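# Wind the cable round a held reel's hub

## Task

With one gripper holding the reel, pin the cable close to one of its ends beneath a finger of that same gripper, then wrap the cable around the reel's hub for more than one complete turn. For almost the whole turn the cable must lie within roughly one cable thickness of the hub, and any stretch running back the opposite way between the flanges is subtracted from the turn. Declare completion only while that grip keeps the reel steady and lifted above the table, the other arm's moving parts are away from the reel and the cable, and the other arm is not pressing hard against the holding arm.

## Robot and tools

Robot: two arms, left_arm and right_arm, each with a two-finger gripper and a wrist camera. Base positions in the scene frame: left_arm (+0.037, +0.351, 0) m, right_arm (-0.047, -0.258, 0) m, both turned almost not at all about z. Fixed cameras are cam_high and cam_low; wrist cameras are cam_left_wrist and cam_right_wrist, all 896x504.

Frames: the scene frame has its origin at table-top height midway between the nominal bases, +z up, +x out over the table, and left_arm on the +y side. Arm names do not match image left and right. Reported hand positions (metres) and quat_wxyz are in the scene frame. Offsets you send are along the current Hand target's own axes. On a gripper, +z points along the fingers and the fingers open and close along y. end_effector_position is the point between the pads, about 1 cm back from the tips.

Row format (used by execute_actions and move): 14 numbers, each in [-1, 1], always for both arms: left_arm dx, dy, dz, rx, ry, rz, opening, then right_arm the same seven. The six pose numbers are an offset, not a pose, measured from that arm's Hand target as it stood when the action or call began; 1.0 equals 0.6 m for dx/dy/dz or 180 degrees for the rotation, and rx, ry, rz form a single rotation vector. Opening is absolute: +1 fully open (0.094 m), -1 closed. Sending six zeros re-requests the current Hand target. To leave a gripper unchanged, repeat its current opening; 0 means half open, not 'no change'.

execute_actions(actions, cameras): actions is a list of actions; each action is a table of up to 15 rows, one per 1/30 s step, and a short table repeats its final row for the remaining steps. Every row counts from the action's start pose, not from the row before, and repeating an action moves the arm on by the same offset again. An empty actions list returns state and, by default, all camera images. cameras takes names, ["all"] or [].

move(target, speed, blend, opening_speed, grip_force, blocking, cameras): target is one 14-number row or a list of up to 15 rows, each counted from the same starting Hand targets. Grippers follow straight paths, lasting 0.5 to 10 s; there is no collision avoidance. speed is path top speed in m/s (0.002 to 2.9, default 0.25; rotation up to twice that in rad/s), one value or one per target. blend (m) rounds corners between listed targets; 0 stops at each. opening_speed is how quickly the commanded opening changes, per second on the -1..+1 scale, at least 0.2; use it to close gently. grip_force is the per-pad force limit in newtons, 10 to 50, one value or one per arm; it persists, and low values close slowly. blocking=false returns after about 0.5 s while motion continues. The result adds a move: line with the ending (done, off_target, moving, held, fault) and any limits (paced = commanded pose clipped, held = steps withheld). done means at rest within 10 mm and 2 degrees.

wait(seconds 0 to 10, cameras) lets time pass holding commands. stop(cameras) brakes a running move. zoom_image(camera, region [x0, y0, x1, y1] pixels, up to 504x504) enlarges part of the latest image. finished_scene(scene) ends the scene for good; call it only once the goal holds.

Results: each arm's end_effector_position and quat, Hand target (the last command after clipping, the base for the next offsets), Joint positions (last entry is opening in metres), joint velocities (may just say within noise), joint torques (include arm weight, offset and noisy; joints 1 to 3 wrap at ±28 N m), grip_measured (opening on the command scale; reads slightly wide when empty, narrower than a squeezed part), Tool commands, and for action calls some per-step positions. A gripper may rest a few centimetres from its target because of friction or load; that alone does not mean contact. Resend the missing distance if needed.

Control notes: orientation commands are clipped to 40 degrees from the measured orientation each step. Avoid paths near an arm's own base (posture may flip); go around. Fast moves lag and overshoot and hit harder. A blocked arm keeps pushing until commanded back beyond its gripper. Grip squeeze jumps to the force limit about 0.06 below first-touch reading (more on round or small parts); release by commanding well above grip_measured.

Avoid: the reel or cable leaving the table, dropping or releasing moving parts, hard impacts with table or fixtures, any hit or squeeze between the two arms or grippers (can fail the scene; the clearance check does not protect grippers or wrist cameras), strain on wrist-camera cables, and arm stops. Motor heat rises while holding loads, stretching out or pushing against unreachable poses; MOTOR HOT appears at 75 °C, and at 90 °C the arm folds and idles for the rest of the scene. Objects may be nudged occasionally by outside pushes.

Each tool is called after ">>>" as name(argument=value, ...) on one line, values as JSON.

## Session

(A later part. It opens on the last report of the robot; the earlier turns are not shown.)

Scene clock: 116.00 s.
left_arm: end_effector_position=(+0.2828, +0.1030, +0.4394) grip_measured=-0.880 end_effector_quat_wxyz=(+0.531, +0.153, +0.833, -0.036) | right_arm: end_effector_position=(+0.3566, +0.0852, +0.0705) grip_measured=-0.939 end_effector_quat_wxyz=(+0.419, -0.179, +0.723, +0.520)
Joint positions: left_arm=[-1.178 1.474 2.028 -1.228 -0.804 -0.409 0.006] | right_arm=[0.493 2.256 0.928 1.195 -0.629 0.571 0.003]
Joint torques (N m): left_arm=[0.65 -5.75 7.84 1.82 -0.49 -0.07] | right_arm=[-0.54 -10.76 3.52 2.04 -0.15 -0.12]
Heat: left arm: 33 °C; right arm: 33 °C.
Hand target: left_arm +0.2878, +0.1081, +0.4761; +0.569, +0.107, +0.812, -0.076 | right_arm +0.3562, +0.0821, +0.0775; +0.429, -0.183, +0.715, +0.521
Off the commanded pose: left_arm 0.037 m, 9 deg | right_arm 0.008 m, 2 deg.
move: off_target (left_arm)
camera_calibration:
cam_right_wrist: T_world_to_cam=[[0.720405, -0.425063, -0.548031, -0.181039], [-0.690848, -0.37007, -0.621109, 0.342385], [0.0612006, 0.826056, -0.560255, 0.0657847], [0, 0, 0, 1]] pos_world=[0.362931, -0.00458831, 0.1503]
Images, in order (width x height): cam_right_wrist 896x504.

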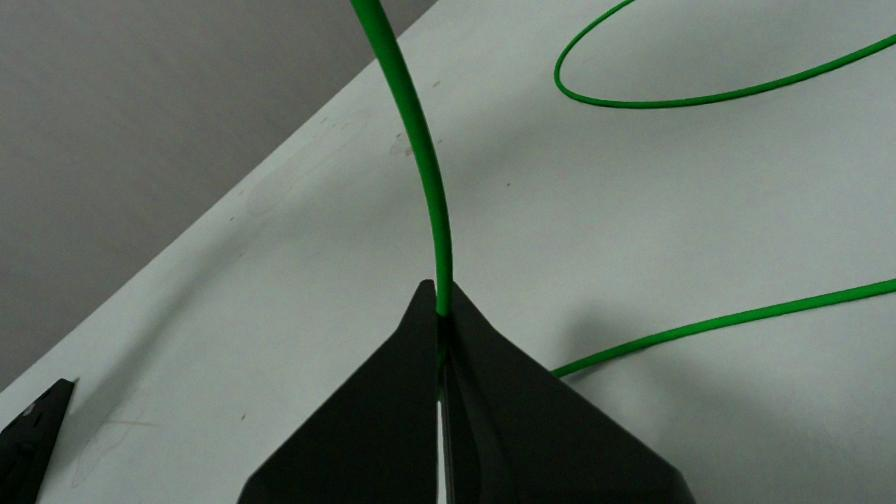

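>>> move(target=[[0,0,0,0,0,0,-1,0.0147,0.0495,-0.1515,0,0,0,-1],[0,0,0,0,0,0,-1,0.0299,0.2623,-0.1934,0,0,0,-1],[0,0,0,0,0,0,-1,-0.0912,0.4324,-0.2228,0,0,0,-1],[0,0,0,0,0,0,-1,-0.252,0.55,-0.2407,0,0,0,-1]], speed=[0.12,0.15,0.15,0.15], blend=[0.02,0.04,0.04,0], cameras=["all"])

>>> zoom_image(camera="cam_high", region=[395, 120, 615, 320])

Scene clock: 122.23 s.
left_arm: end_effector_position=(+0.2826, +0.1026, +0.4393) grip_measured=-0.880 end_effector_quat_wxyz=(+0.531, +0.153, +0.833, -0.037) | right_arm: end_effector_position=(+0.1484, +0.0525, +0.3961) grip_measured=-0.939 end_effector_quat_wxyz=(+0.425, -0.182, +0.719, +0.519)
Joint positions: left_arm=[-1.178 1.474 2.028 -1.228 -0.802 -0.409 0.006] | right_arm=[0.879 1.012 1.092 -0.184 -0.245 0.611 0.003]
Joint torques (N m): left_arm=[0.62 -5.72 7.84 1.81 -0.5 -0.09] | right_arm=[0.53 -1.26 10.18 1.85 -0.01 -0.02]
Heat: left arm: 34 °C; right arm: 33 °C.
Hand target: left_arm +0.2878, +0.1081, +0.4761; +0.569, +0.107, +0.812, -0.076 | right_arm +0.1466, +0.0526, +0.4059; +0.429, -0.184, +0.715, +0.521
Off the commanded pose: left_arm 0.038 m, 9 deg | right_arm 0.010 m, 1 deg.
move: off_target (left_arm)
camera_calibration:
cam_left_wrist: T_world_to_cam=[[-0.311867, -0.949116, -0.0437997, 0.20347], [-0.834984, 0.295778, -0.464023, 0.423476], [0.453366, -0.108141, -0.88474, 0.381537], [0, 0, 0, 1]] pos_world=[0.244075, 0.109121, 0.542975]
cam_right_wrist: T_world_to_cam=[[0.72877, -0.424669, -0.537169, 0.127851], [-0.681229, -0.370084, -0.631637, 0.391388], [0.0694391, 0.826253, -0.559003, 0.286268], [0, 0, 0, 1]] pos_world=[0.153573, -0.0373892, 0.475917]

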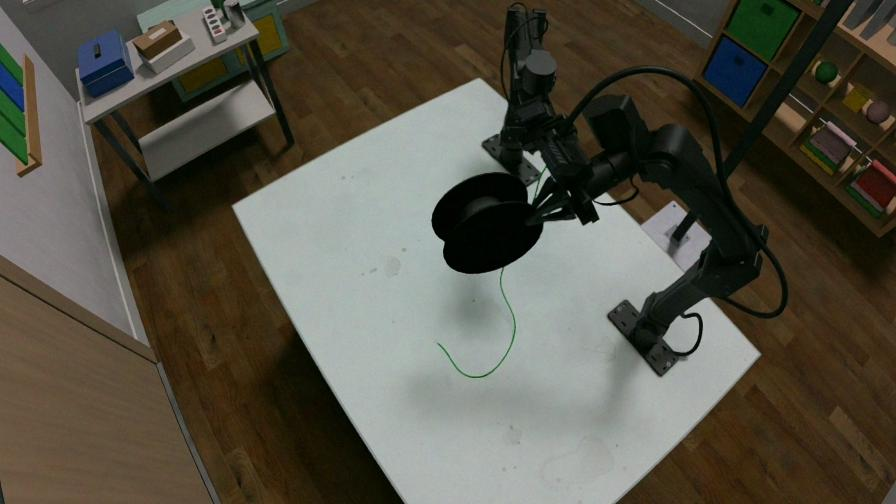

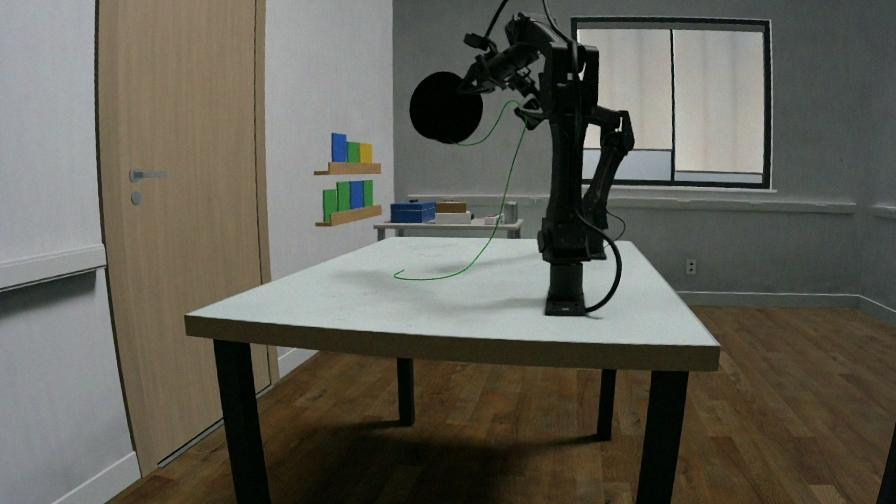

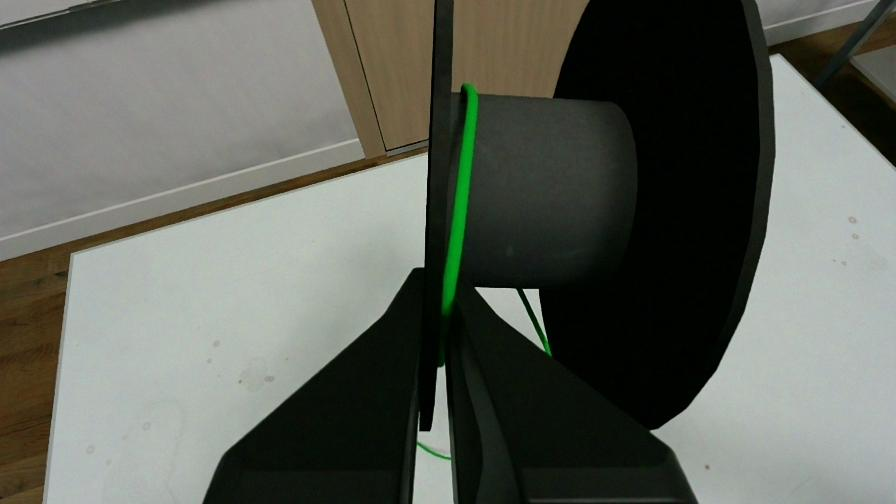

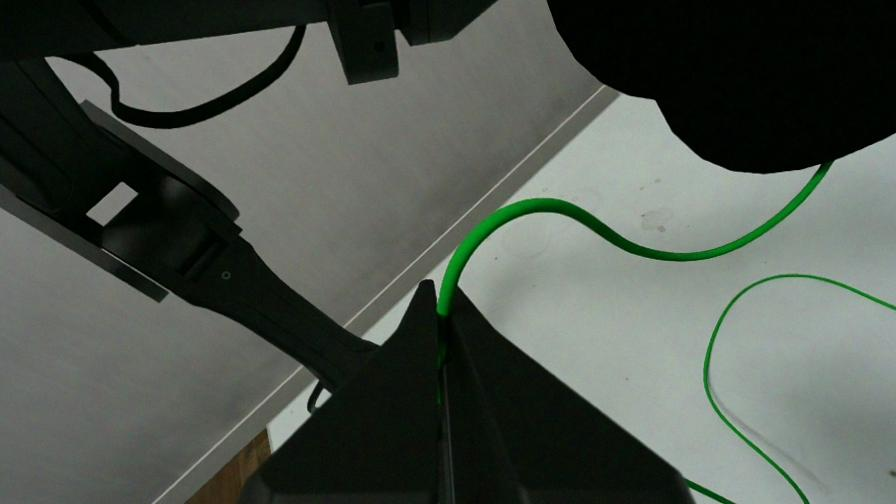

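Scaled by 2.291 from the camera's 896x504 image, which has a finer 1280x720 frame.

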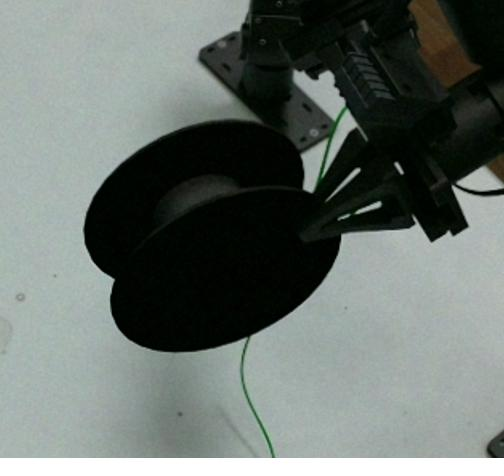

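>>> move(target=[[0,0,0,0,0,0,-1,-0.181,0.0911,-0.0119,0,0,0,-1],[0,0,0,0,0,0,-1,-0.3138,0.0254,0.0052,0,0,-0.08,-1],[0,0,0,0,0,0,-1,-0.3762,-0.1122,0.0339,0,0,-0.18,-1]], speed=0.15, blend=[0.04,0.04,0], cameras=["all"])

>>> zoom_image(camera="cam_high", region=[395, 120, 615, 320])

Scene clock: 126.97 s.
left_arm: end_effector_position=(+0.2827, +0.1024, +0.4396) grip_measured=-0.880 end_effector_quat_wxyz=(+0.531, +0.153, +0.832, -0.038) | right_arm: end_effector_position=(+0.3267, +0.0033, +0.5482) grip_measured=-0.939 end_effector_quat_wxyz=(+0.560, -0.373, +0.634, +0.381)
Joint positions: left_arm=[-1.178 1.474 2.028 -1.226 -0.802 -0.409 0.006] | right_arm=[0.309 1.819 2.473 -0.773 -0.809 -0.021 0.003]
Joint torques (N m): left_arm=[0.61 -5.72 7.83 1.79 -0.5 -0.08] | right_arm=[-0.59 -5.3 7.6 1.59 -0.13 -0.04]
Heat: left arm: 35 °C; right arm: 33 °C.
Hand target: left_arm +0.2878, +0.1081, +0.4760; +0.569, +0.107, +0.812, -0.076 | right_arm +0.3304, +0.0030, +0.5460; +0.557, -0.376, +0.635, +0.381
Off the commanded pose: left_arm 0.037 m, 8 deg | right_arm 0.004 m, 0 deg.
move: off_target (left_arm)
camera_calibration:
cam_left_wrist: T_world_to_cam=[[-0.311805, -0.949212, -0.0421248, 0.202564], [-0.834563, 0.294798, -0.465403, 0.424374], [0.454184, -0.109959, -0.884096, 0.381452], [0, 0, 0, 1]] pos_world=[0.244078, 0.109116, 0.543278]
cam_right_wrist: T_world_to_cam=[[0.895289, -0.445486, -0.0000901616, -0.28999], [-0.277463, -0.557457, -0.782468, 0.542077], [0.348528, 0.70056, -0.62269, 0.343745], [0, 0, 0, 1]] pos_world=[0.290226, -0.0678159, 0.638179]

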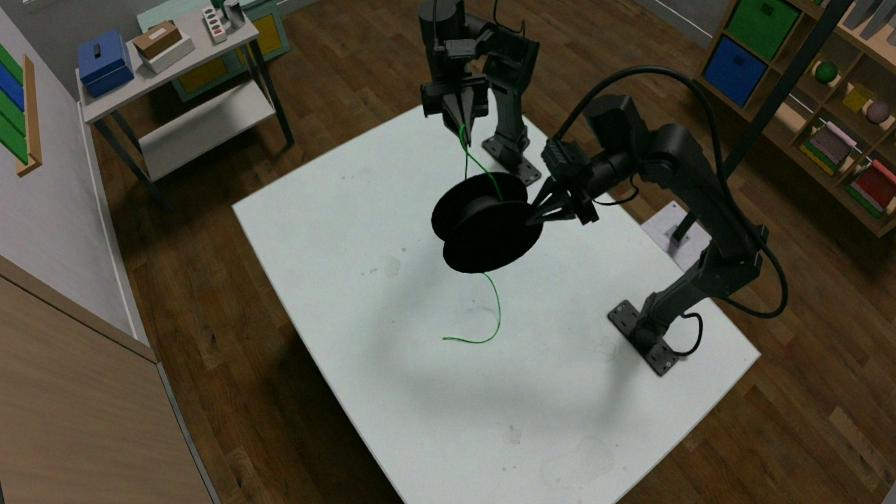

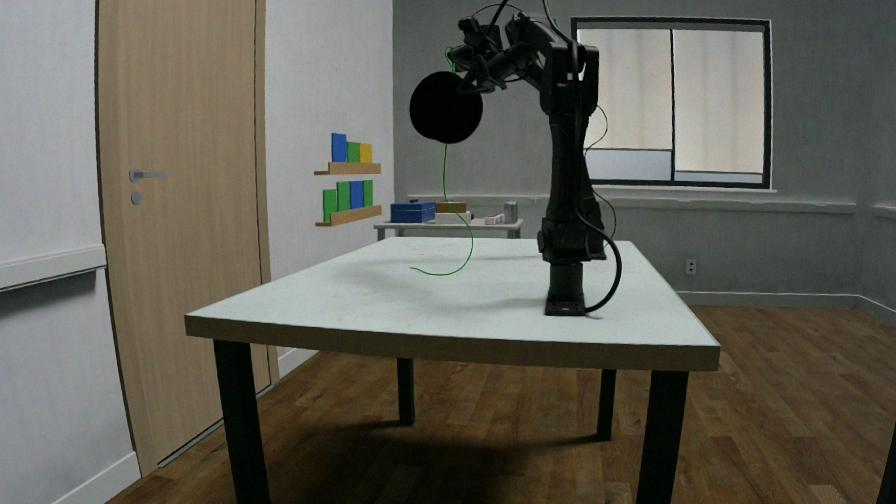

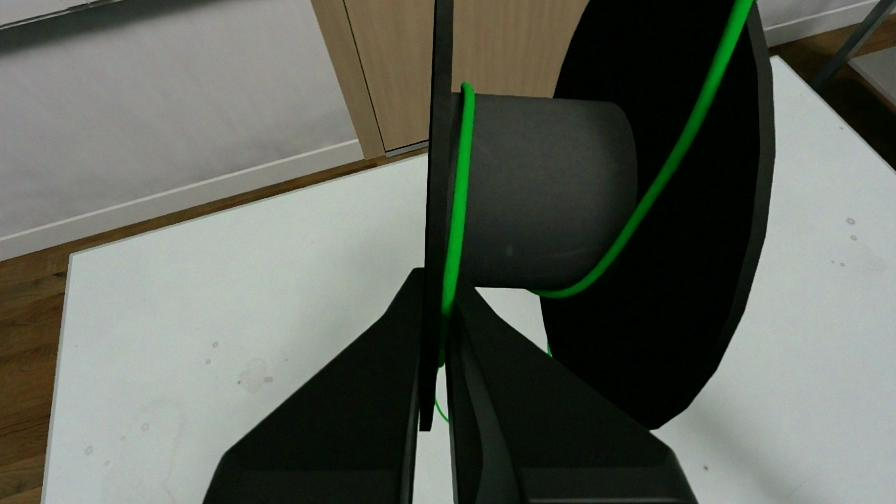

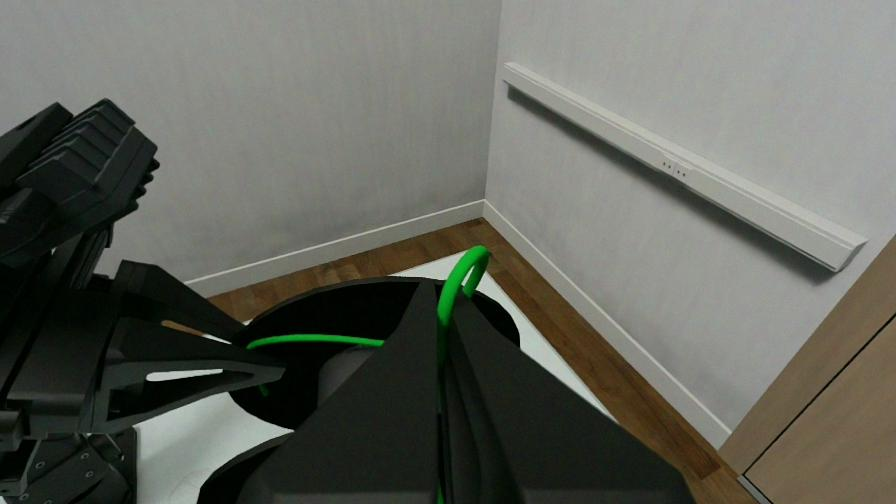

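Scaled by 2.291 from the camera's 896x504 image, which has a finer 1280x720 frame.

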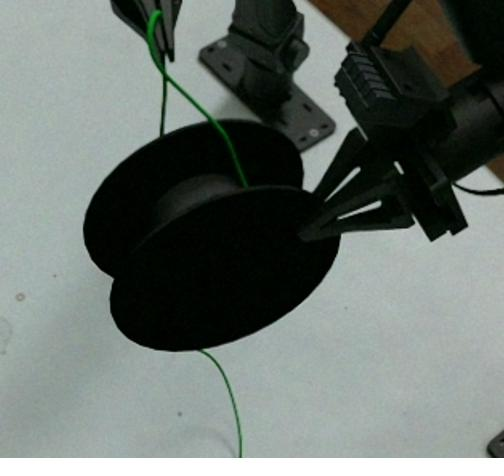

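>>> move(target=[[0,0,0,0,0,0,-1,0.122,-0.1205,0.048,0,0,-0.1,-1],[0,0,0,0,0,0,-1,0.2647,-0.1448,0.123,0,0,-0.18,-1]], speed=0.12, blend=[0.03,0], cameras=["all"])

>>> zoom_image(camera="cam_high", region=[395, 120, 615, 320])

Scene clock: 131.97 s.
left_arm: end_effector_position=(+0.2827, +0.1024, +0.4396) grip_measured=-0.880 end_effector_quat_wxyz=(+0.531, +0.153, +0.832, -0.038) | right_arm: end_effector_position=(+0.4219, +0.0185, +0.3878) grip_measured=-0.939 end_effector_quat_wxyz=(+0.646, -0.535, +0.504, +0.205)
Joint positions: left_arm=[-1.178 1.474 2.028 -1.226 -0.802 -0.409 0.006] | right_arm=[0.274 1.829 1.736 -0.027 -0.837 -0.597 0.003]
Joint torques (N m): left_arm=[0.62 -5.7 7.88 1.8 -0.5 -0.09] | right_arm=[0.64 -7.79 6.39 1.89 -0.13 -0.03]
Heat: left arm: 35 °C; right arm: 33 °C.
Hand target: left_arm +0.2878, +0.1081, +0.4760; +0.569, +0.107, +0.812, -0.076 | right_arm +0.4245, +0.0240, +0.3760; +0.641, -0.538, +0.505, +0.210
Off the commanded pose: left_arm 0.037 m, 8 deg | right_arm 0.013 m, 1 deg.
move: off_target (left_arm, right_arm)
camera_calibration:
cam_left_wrist: T_world_to_cam=[[-0.311805, -0.949212, -0.0421248, 0.202564], [-0.834563, 0.294798, -0.465403, 0.424374], [0.454184, -0.109959, -0.884096, 0.381452], [0, 0, 0, 1]] pos_world=[0.244078, 0.109116, 0.543278]
cam_right_wrist: T_world_to_cam=[[0.767741, -0.344615, 0.540198, -0.526041], [0.130328, -0.741452, -0.658227, 0.234661], [0.627366, 0.575751, -0.524331, 0.0465062], [0, 0, 0, 1]] pos_world=[0.344104, -0.0340672, 0.463012]

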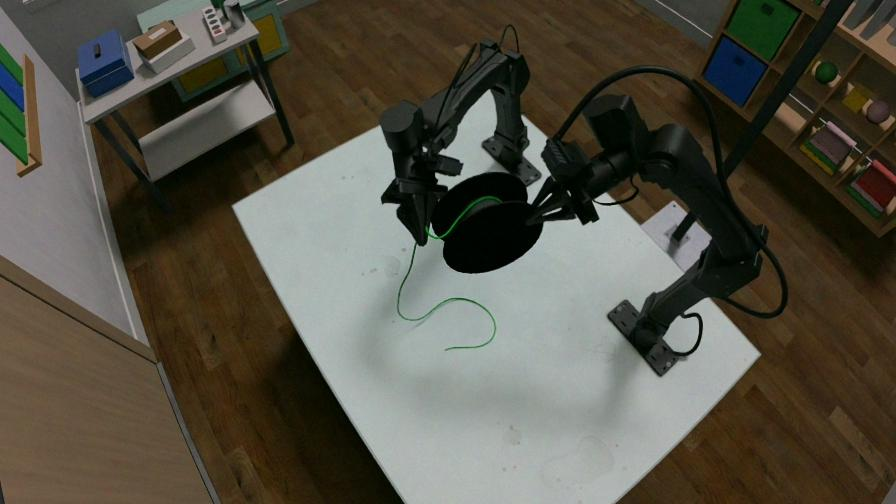

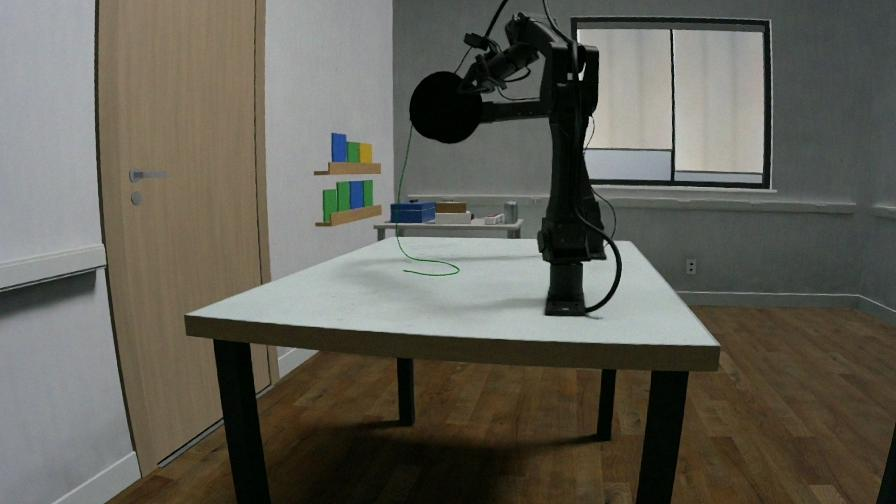

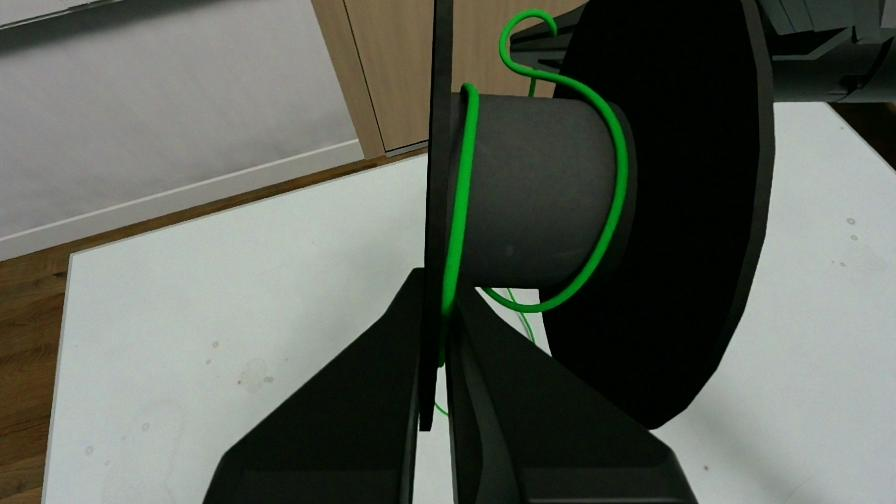

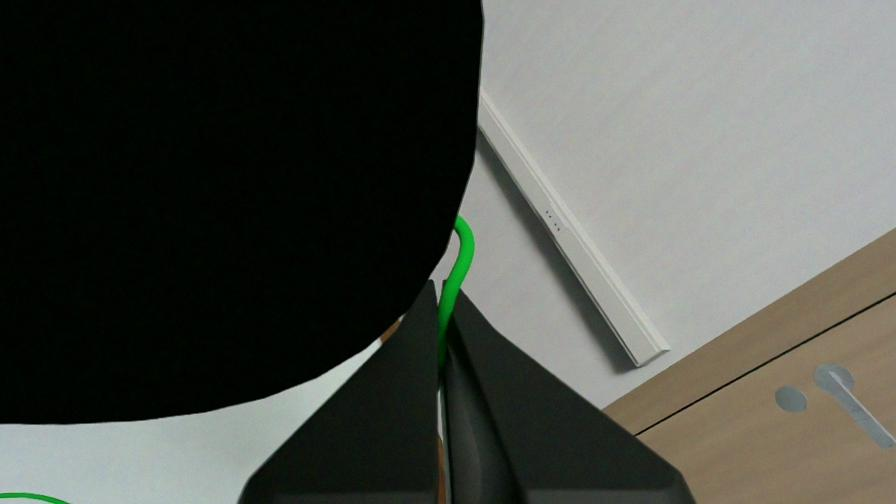

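Scaled by 2.291 from the camera's 896x504 image, which has a finer 1280x720 frame.

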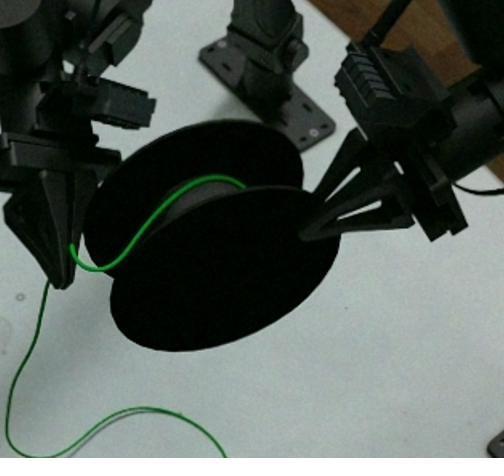

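>>> move(target=[0,0,0,0,0,0,-1,0.1047,0.0813,0.0337,0,0,0,-1], speed=0.1, cameras=["cam_high","cam_low","cam_left_wrist"])

>>> zoom_image(camera="cam_high", region=[395, 120, 615, 320])

Scene clock: 134.93 s.
left_arm: end_effector_position=(+0.2827, +0.1024, +0.4396) grip_measured=-0.880 end_effector_quat_wxyz=(+0.531, +0.153, +0.832, -0.038) | right_arm: end_effector_position=(+0.4163, +0.0381, +0.3114) grip_measured=-0.939 end_effector_quat_wxyz=(+0.650, -0.539, +0.496, +0.203)
Joint positions: left_arm=[-1.178 1.474 2.028 -1.226 -0.802 -0.408 0.006] | right_arm=[0.321 1.837 1.433 0.3 -0.797 -0.599 0.003]
Joint torques (N m): left_arm=[0.62 -5.75 7.84 1.8 -0.5 -0.08] | right_arm=[0.23 -7.47 6.28 1.86 -0.05 0.04]
Heat: left arm: 35 °C; right arm: 33 °C.
Hand target: left_arm +0.2878, +0.1081, +0.4760; +0.569, +0.107, +0.812, -0.076 | right_arm +0.4185, +0.0413, +0.2960; +0.641, -0.538, +0.505, +0.210
Off the commanded pose: left_arm 0.037 m, 8 deg | right_arm 0.016 m, 2 deg.
move: off_target (left_arm, right_arm)
camera_calibration:
cam_left_wrist: T_world_to_cam=[[-0.311963, -0.949145, -0.04247, 0.202783], [-0.834453, 0.295091, -0.465413, 0.424321], [0.454277, -0.109752, -0.884074, 0.381395], [0, 0, 0, 1]] pos_world=[0.244078, 0.109116, 0.543278]
Images, in order (width x height): cam_high 896x504, cam_low 896x504, cam_left_wrist 896x504.

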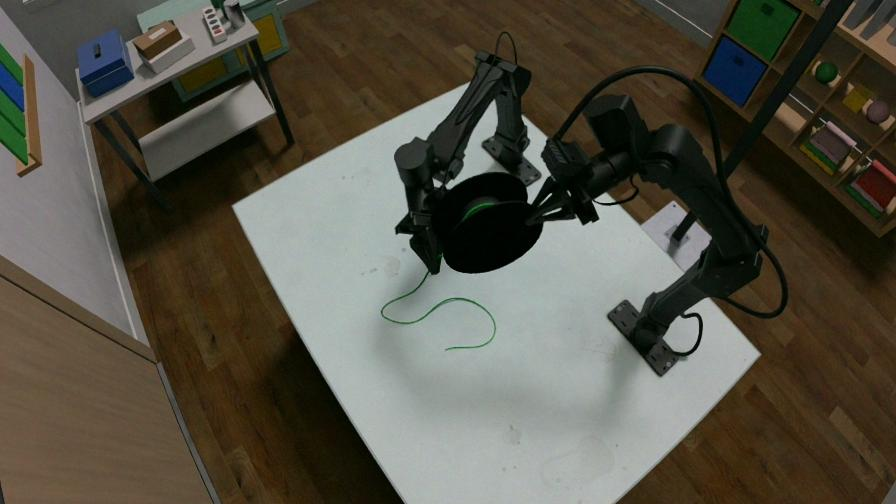

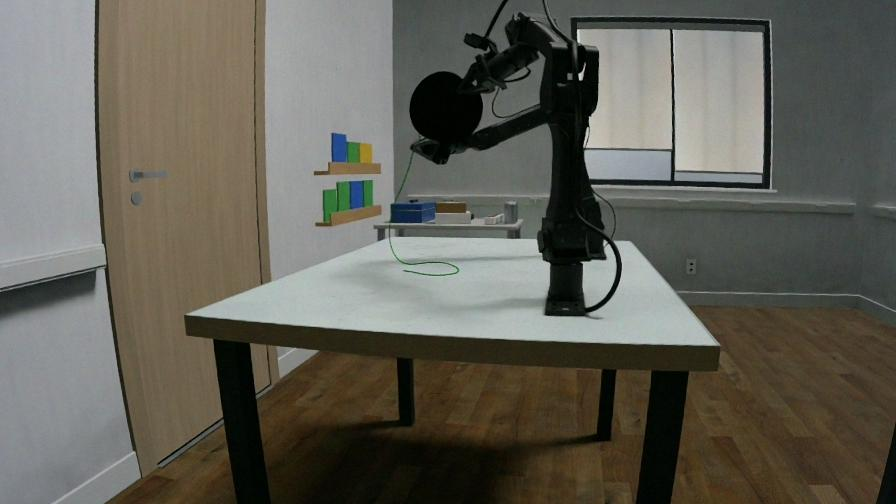

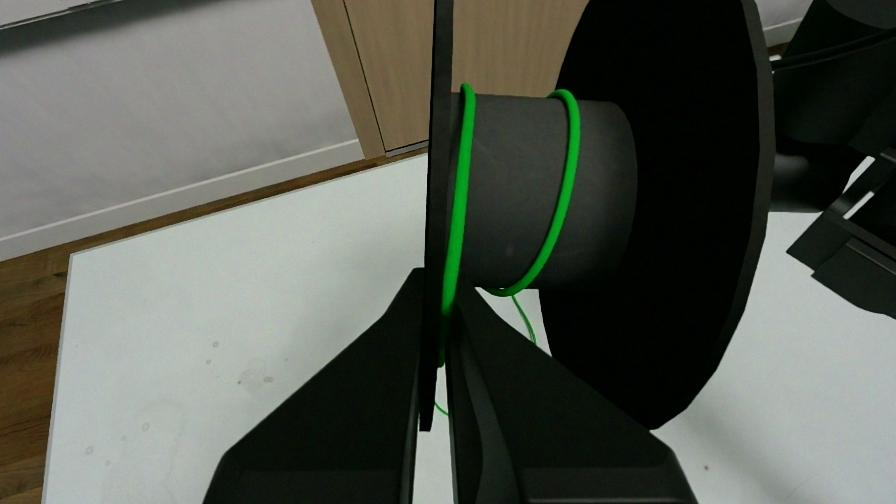

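Scaled by 2.291 from the camera's 896x504 image, which has a finer 1280x720 frame.

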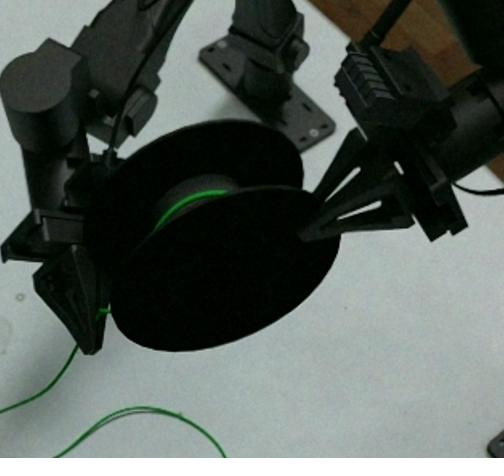

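>>> move(target=[0,0,0,0,0,0,-1,0.05,0.027,0.005,0,0,0,-1], speed=0.06, cameras=["cam_left_wrist","cam_right_wrist"])

Scene clock: 136.47 s.
left_arm: end_effector_position=(+0.2809, +0.1037, +0.4355) grip_measured=-0.880 end_effector_quat_wxyz=(+0.524, +0.162, +0.836, -0.032) | right_arm: end_effector_position=(+0.4154, +0.0384, +0.2907) grip_measured=-0.939 end_effector_quat_wxyz=(+0.663, -0.539, +0.480, +0.197)
Joint positions: left_arm=[-1.178 1.474 2.028 -1.248 -0.793 -0.405 0.006] | right_arm=[0.321 1.859 1.341 0.457 -0.801 -0.599 0.003]
Joint torques (N m): left_arm=[0.54 -5.91 7.75 1.95 -0.59 -0.17] | right_arm=[0.18 -6.8 5.63 1.58 -0.03 0.05]
Heat: left arm: 36 °C; right arm: 33 °C.
Hand target: left_arm +0.2878, +0.1082, +0.4760; +0.569, +0.107, +0.812, -0.075 | right_arm +0.4187, +0.0412, +0.2617; +0.641, -0.538, +0.505, +0.210
Off the commanded pose: left_arm 0.041 m, 10 deg | right_arm 0.029 m, 4 deg.
move: off_target (left_arm, right_arm)
camera_calibration:
cam_left_wrist: T_world_to_cam=[[-0.320604, -0.945417, -0.0583102, 0.212137], [-0.837978, 0.311793, -0.447859, 0.412122], [0.441594, -0.094723, -0.892201, 0.384102], [0, 0, 0, 1]] pos_world=[0.243744, 0.108444, 0.539638]
cam_right_wrist: T_world_to_cam=[[0.73927, -0.342909, 0.579563, -0.461449], [0.178422, -0.730141, -0.65959, 0.166242], [0.649343, 0.591022, -0.478589, -0.0348479], [0, 0, 0, 1]] pos_world=[0.334102, -0.0162593, 0.360412]
Images, in order (width x height): cam_left_wrist 896x504, cam_right_wrist 896x504.

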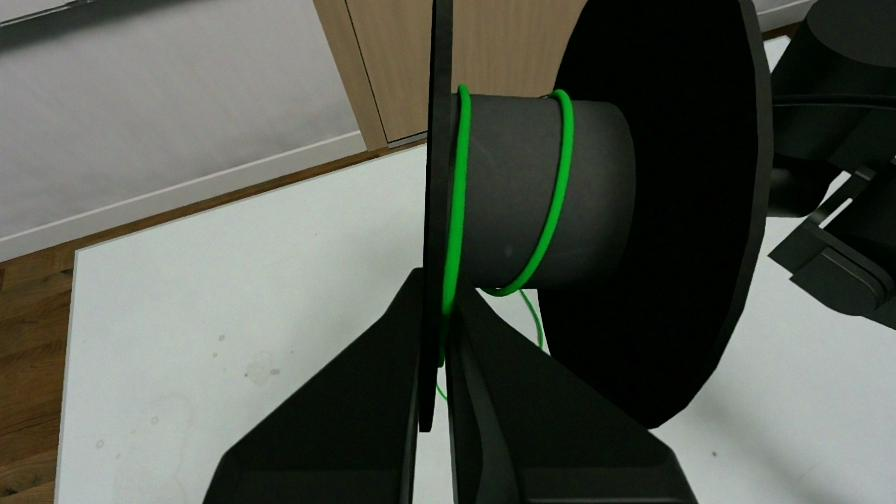

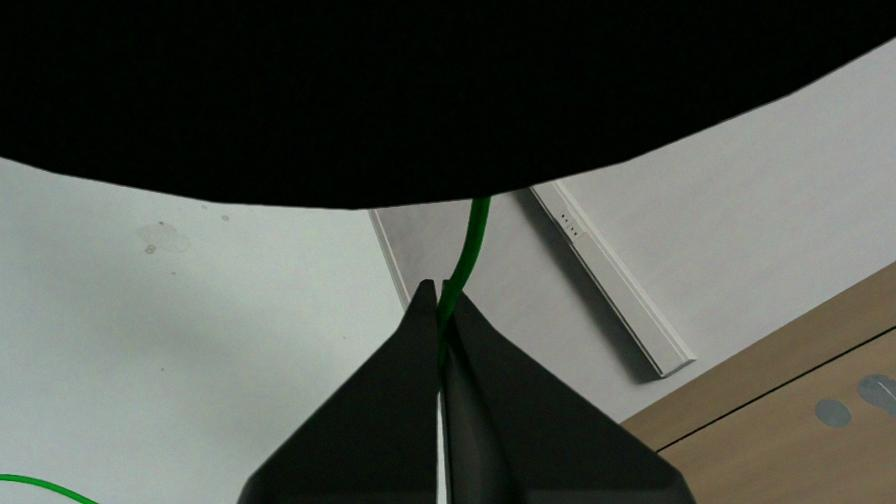

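>>> move(target=[[0,0,0,0,0,0,-1,-0.025,0,0,0,0,0,-1]], speed=0.05, cameras=["cam_high","cam_left_wrist"])

Scene clock: 138.90 s.
left_arm: end_effector_position=(+0.2809, +0.1037, +0.4355) grip_measured=-0.880 end_effector_quat_wxyz=(+0.524, +0.162, +0.836, -0.032) | right_arm: end_effector_position=(+0.4125, +0.0442, +0.2892) grip_measured=-0.939 end_effector_quat_wxyz=(+0.661, -0.541, +0.481, +0.200)
Joint positions: left_arm=[-1.178 1.474 2.028 -1.248 -0.793 -0.405 0.006] | right_arm=[0.335 1.859 1.34 0.451 -0.793 -0.599 0.003]
Joint torques (N m): left_arm=[0.58 -5.86 7.8 1.95 -0.6 -0.15] | right_arm=[0.57 -8.7 6.97 1.27 0.06 0.05]
Heat: left arm: 36 °C; right arm: 33 °C.
Hand target: left_arm +0.2878, +0.1082, +0.4760; +0.569, +0.107, +0.812, -0.075 | right_arm +0.4126, +0.0453, +0.2747; +0.641, -0.538, +0.505, +0.210
Off the commanded pose: left_arm 0.041 m, 10 deg | right_arm 0.014 m, 4 deg.
move: off_target (left_arm, right_arm)
camera_calibration:
cam_left_wrist: T_world_to_cam=[[-0.320604, -0.945417, -0.0583102, 0.212137], [-0.837978, 0.311793, -0.447859, 0.412122], [0.441594, -0.094723, -0.892201, 0.384102], [0, 0, 0, 1]] pos_world=[0.243744, 0.108444, 0.539638]
Images, in order (width x height): cam_high 896x504, cam_left_wrist 896x504.

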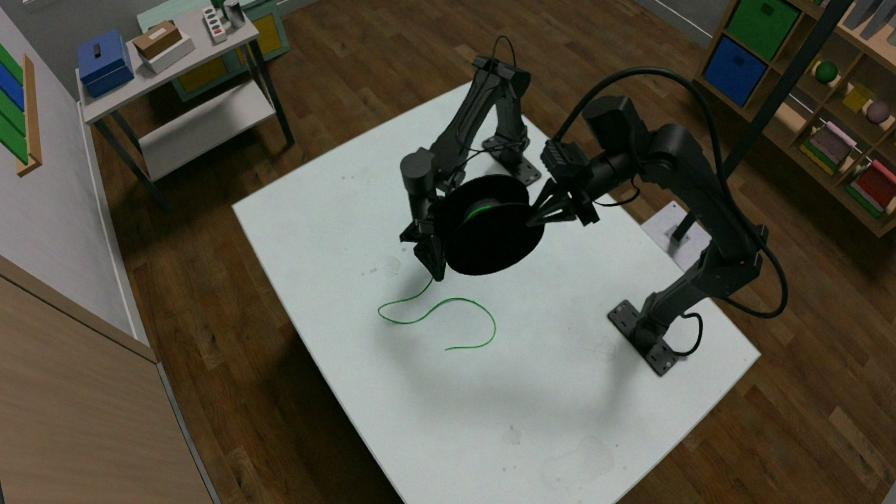

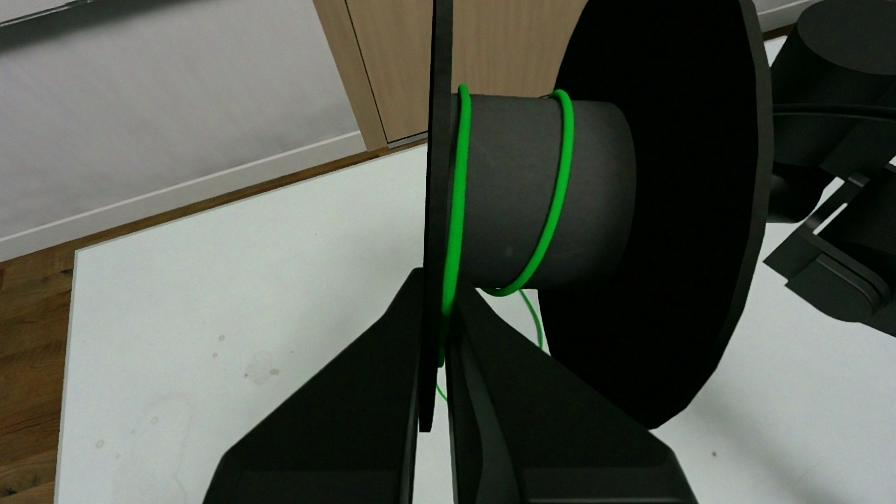

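>>> move(target=[[0,0,0,0,0,0,-1,0,0,0,0,0,0,-0.6],[0,0,0,0,0,0,-1,0,0,-0.2,0,0,0,-0.4]], speed=0.08, opening_speed=0.4, cameras=["cam_high","cam_low","cam_left_wrist"])

Scene clock: 143.20 s.
left_arm: end_effector_position=(+0.2818, +0.1017, +0.4381) grip_measured=-0.880 end_effector_quat_wxyz=(+0.528, +0.158, +0.834, -0.039) | right_arm: end_effector_position=(+0.3710, -0.0615, +0.2828) grip_measured=-0.403 end_effector_quat_wxyz=(+0.644, -0.536, +0.506, +0.206)
Joint positions: left_arm=[-1.178 1.474 2.028 -1.231 -0.793 -0.405 0.006] | right_arm=[0.089 1.611 1.08 0.364 -1.02 -0.646 0.028]
Joint torques (N m): left_arm=[0.62 -5.76 7.8 1.83 -0.58 -0.15] | right_arm=[-0.44 -9.36 5.83 1.44 -0.21 -0.1]
Heat: left arm: 36 °C; right arm: 33 °C.
Hand target: left_arm +0.2878, +0.1081, +0.4760; +0.569, +0.107, +0.812, -0.075 | right_arm +0.3620, -0.0630, +0.2855; +0.641, -0.538, +0.505, +0.210
Off the commanded pose: left_arm 0.039 m, 9 deg | right_arm 0.010 m, 1 deg.
move: off_target (left_arm)
camera_calibration:
cam_left_wrist: T_world_to_cam=[[-0.32033, -0.946228, -0.0451772, 0.204895], [-0.834919, 0.304536, -0.45844, 0.419185], [0.447547, -0.109133, -0.887576, 0.383776], [0, 0, 0, 1]] pos_world=[0.243862, 0.108103, 0.542058]
Images, in order (width x height): cam_high 896x504, cam_low 896x504, cam_left_wrist 896x504.

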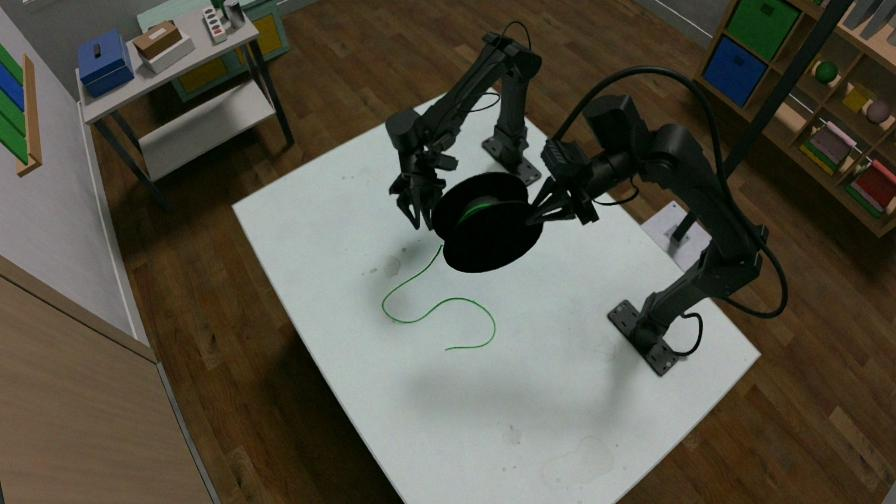

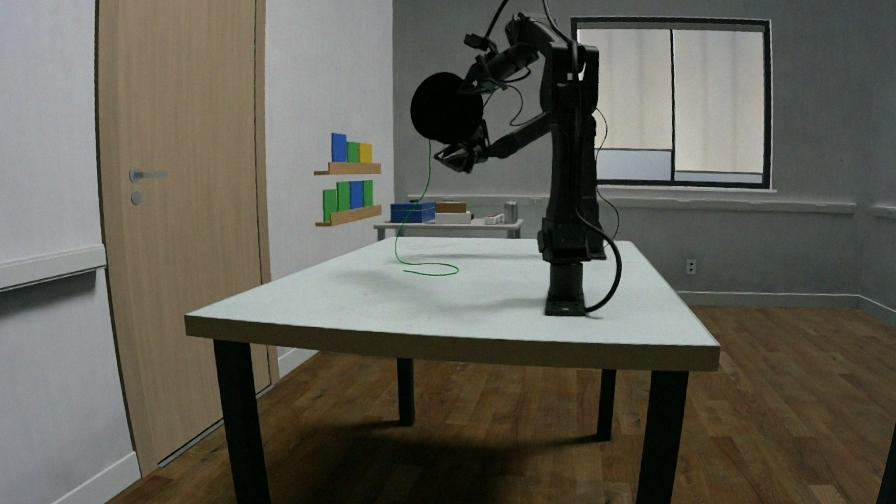

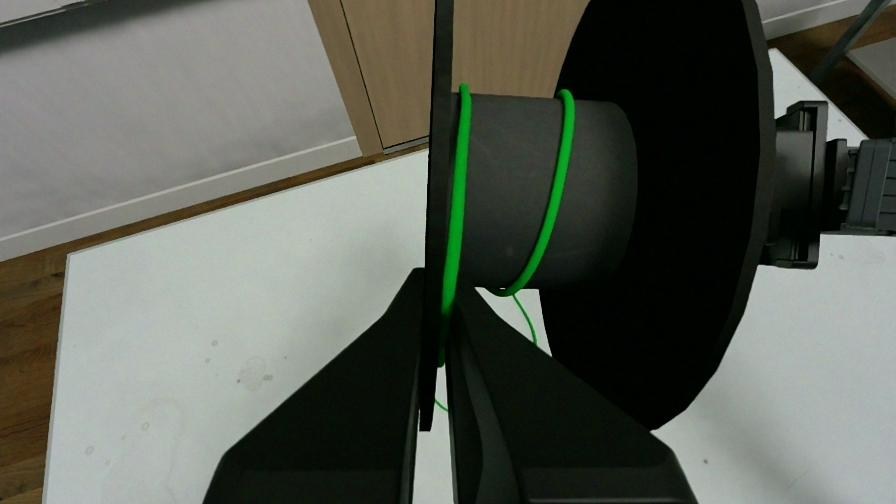

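>>> zoom_image(camera="cam_left_wrist", region=[400, 50, 700, 420])

>>> zoom_image(camera="cam_high", region=[395, 150, 575, 290])

>>> move(target=[0,0,0,0,0,0,-1,0,0,-0.2,0,0,0,-0.4], speed=0.15, cameras=["cam_high","cam_left_wrist","cam_right_wrist"])

Scaled by 1.362 from the camera's 896x504 image, which has a finer 1280x720 frame.

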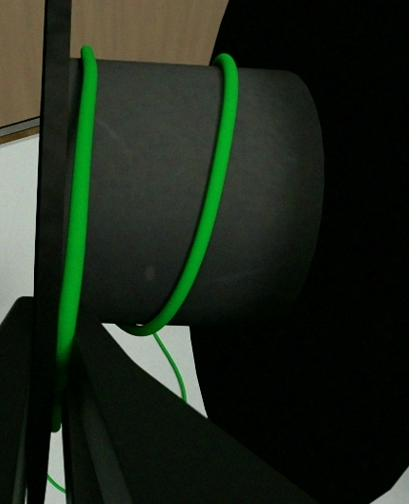

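Scaled by 2.800 from the camera's 896x504 image, which has a finer 1280x720 frame.

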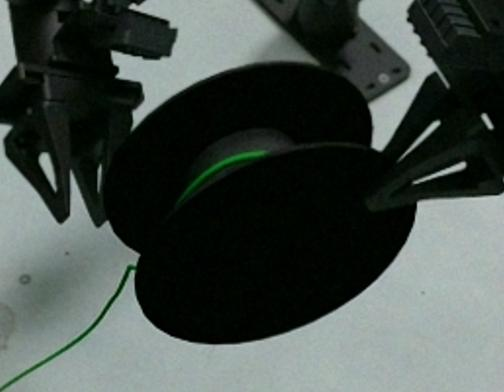

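Scene clock: 145.73 s.
left_arm: end_effector_position=(+0.2818, +0.1017, +0.4381) grip_measured=-0.880 end_effector_quat_wxyz=(+0.528, +0.158, +0.834, -0.039) | right_arm: end_effector_position=(+0.3151, -0.1714, +0.2808) grip_measured=-0.403 end_effector_quat_wxyz=(+0.637, -0.531, +0.517, +0.214)
Joint positions: left_arm=[-1.178 1.474 2.028 -1.231 -0.793 -0.405 0.006] | right_arm=[-0.272 1.435 1.002 -0.058 -1.361 -0.958 0.028]
Joint torques (N m): left_arm=[0.64 -5.76 7.8 1.83 -0.58 -0.13] | right_arm=[-0.39 -6.53 10.33 1.1 -0.36 -0.01]
Heat: left arm: 36 °C; right arm: 33 °C.
Hand target: left_arm +0.2878, +0.1081, +0.4760; +0.569, +0.107, +0.812, -0.075 | right_arm +0.3114, -0.1713, +0.2962; +0.641, -0.538, +0.505, +0.210
Off the commanded pose: left_arm 0.039 m, 9 deg | right_arm 0.016 m, 2 deg.
move: off_target (left_arm, right_arm)
camera_calibration:
cam_left_wrist: T_world_to_cam=[[-0.32033, -0.946228, -0.0451772, 0.204895], [-0.834919, 0.304536, -0.45844, 0.419185], [0.447547, -0.109133, -0.887576, 0.383776], [0, 0, 0, 1]] pos_world=[0.243862, 0.108103, 0.542058]
cam_right_wrist: T_world_to_cam=[[0.786375, -0.345508, 0.512092, -0.449805], [0.103998, -0.743088, -0.661063, 0.0461896], [0.608932, 0.5731, -0.548414, 0.178788], [0, 0, 0, 1]] pos_world=[0.240042, -0.223552, 0.358925]
Images, in order (width x height): cam_high 896x504, cam_left_wrist 896x504, cam_right_wrist 896x504.

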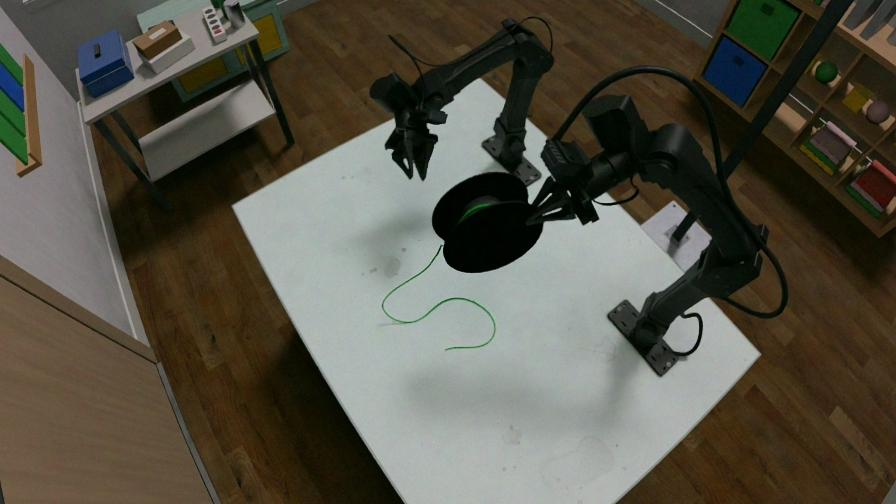

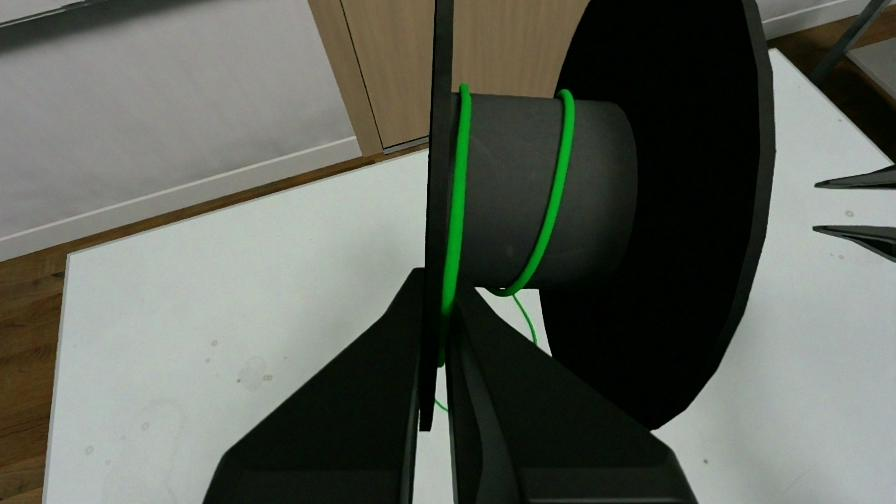

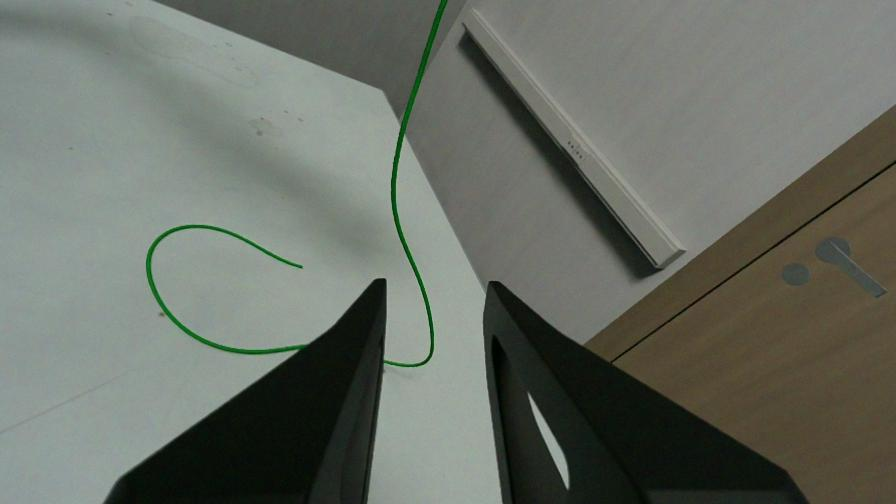

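>>> finished_scene(scene=2)

The scene is finished: the task was done.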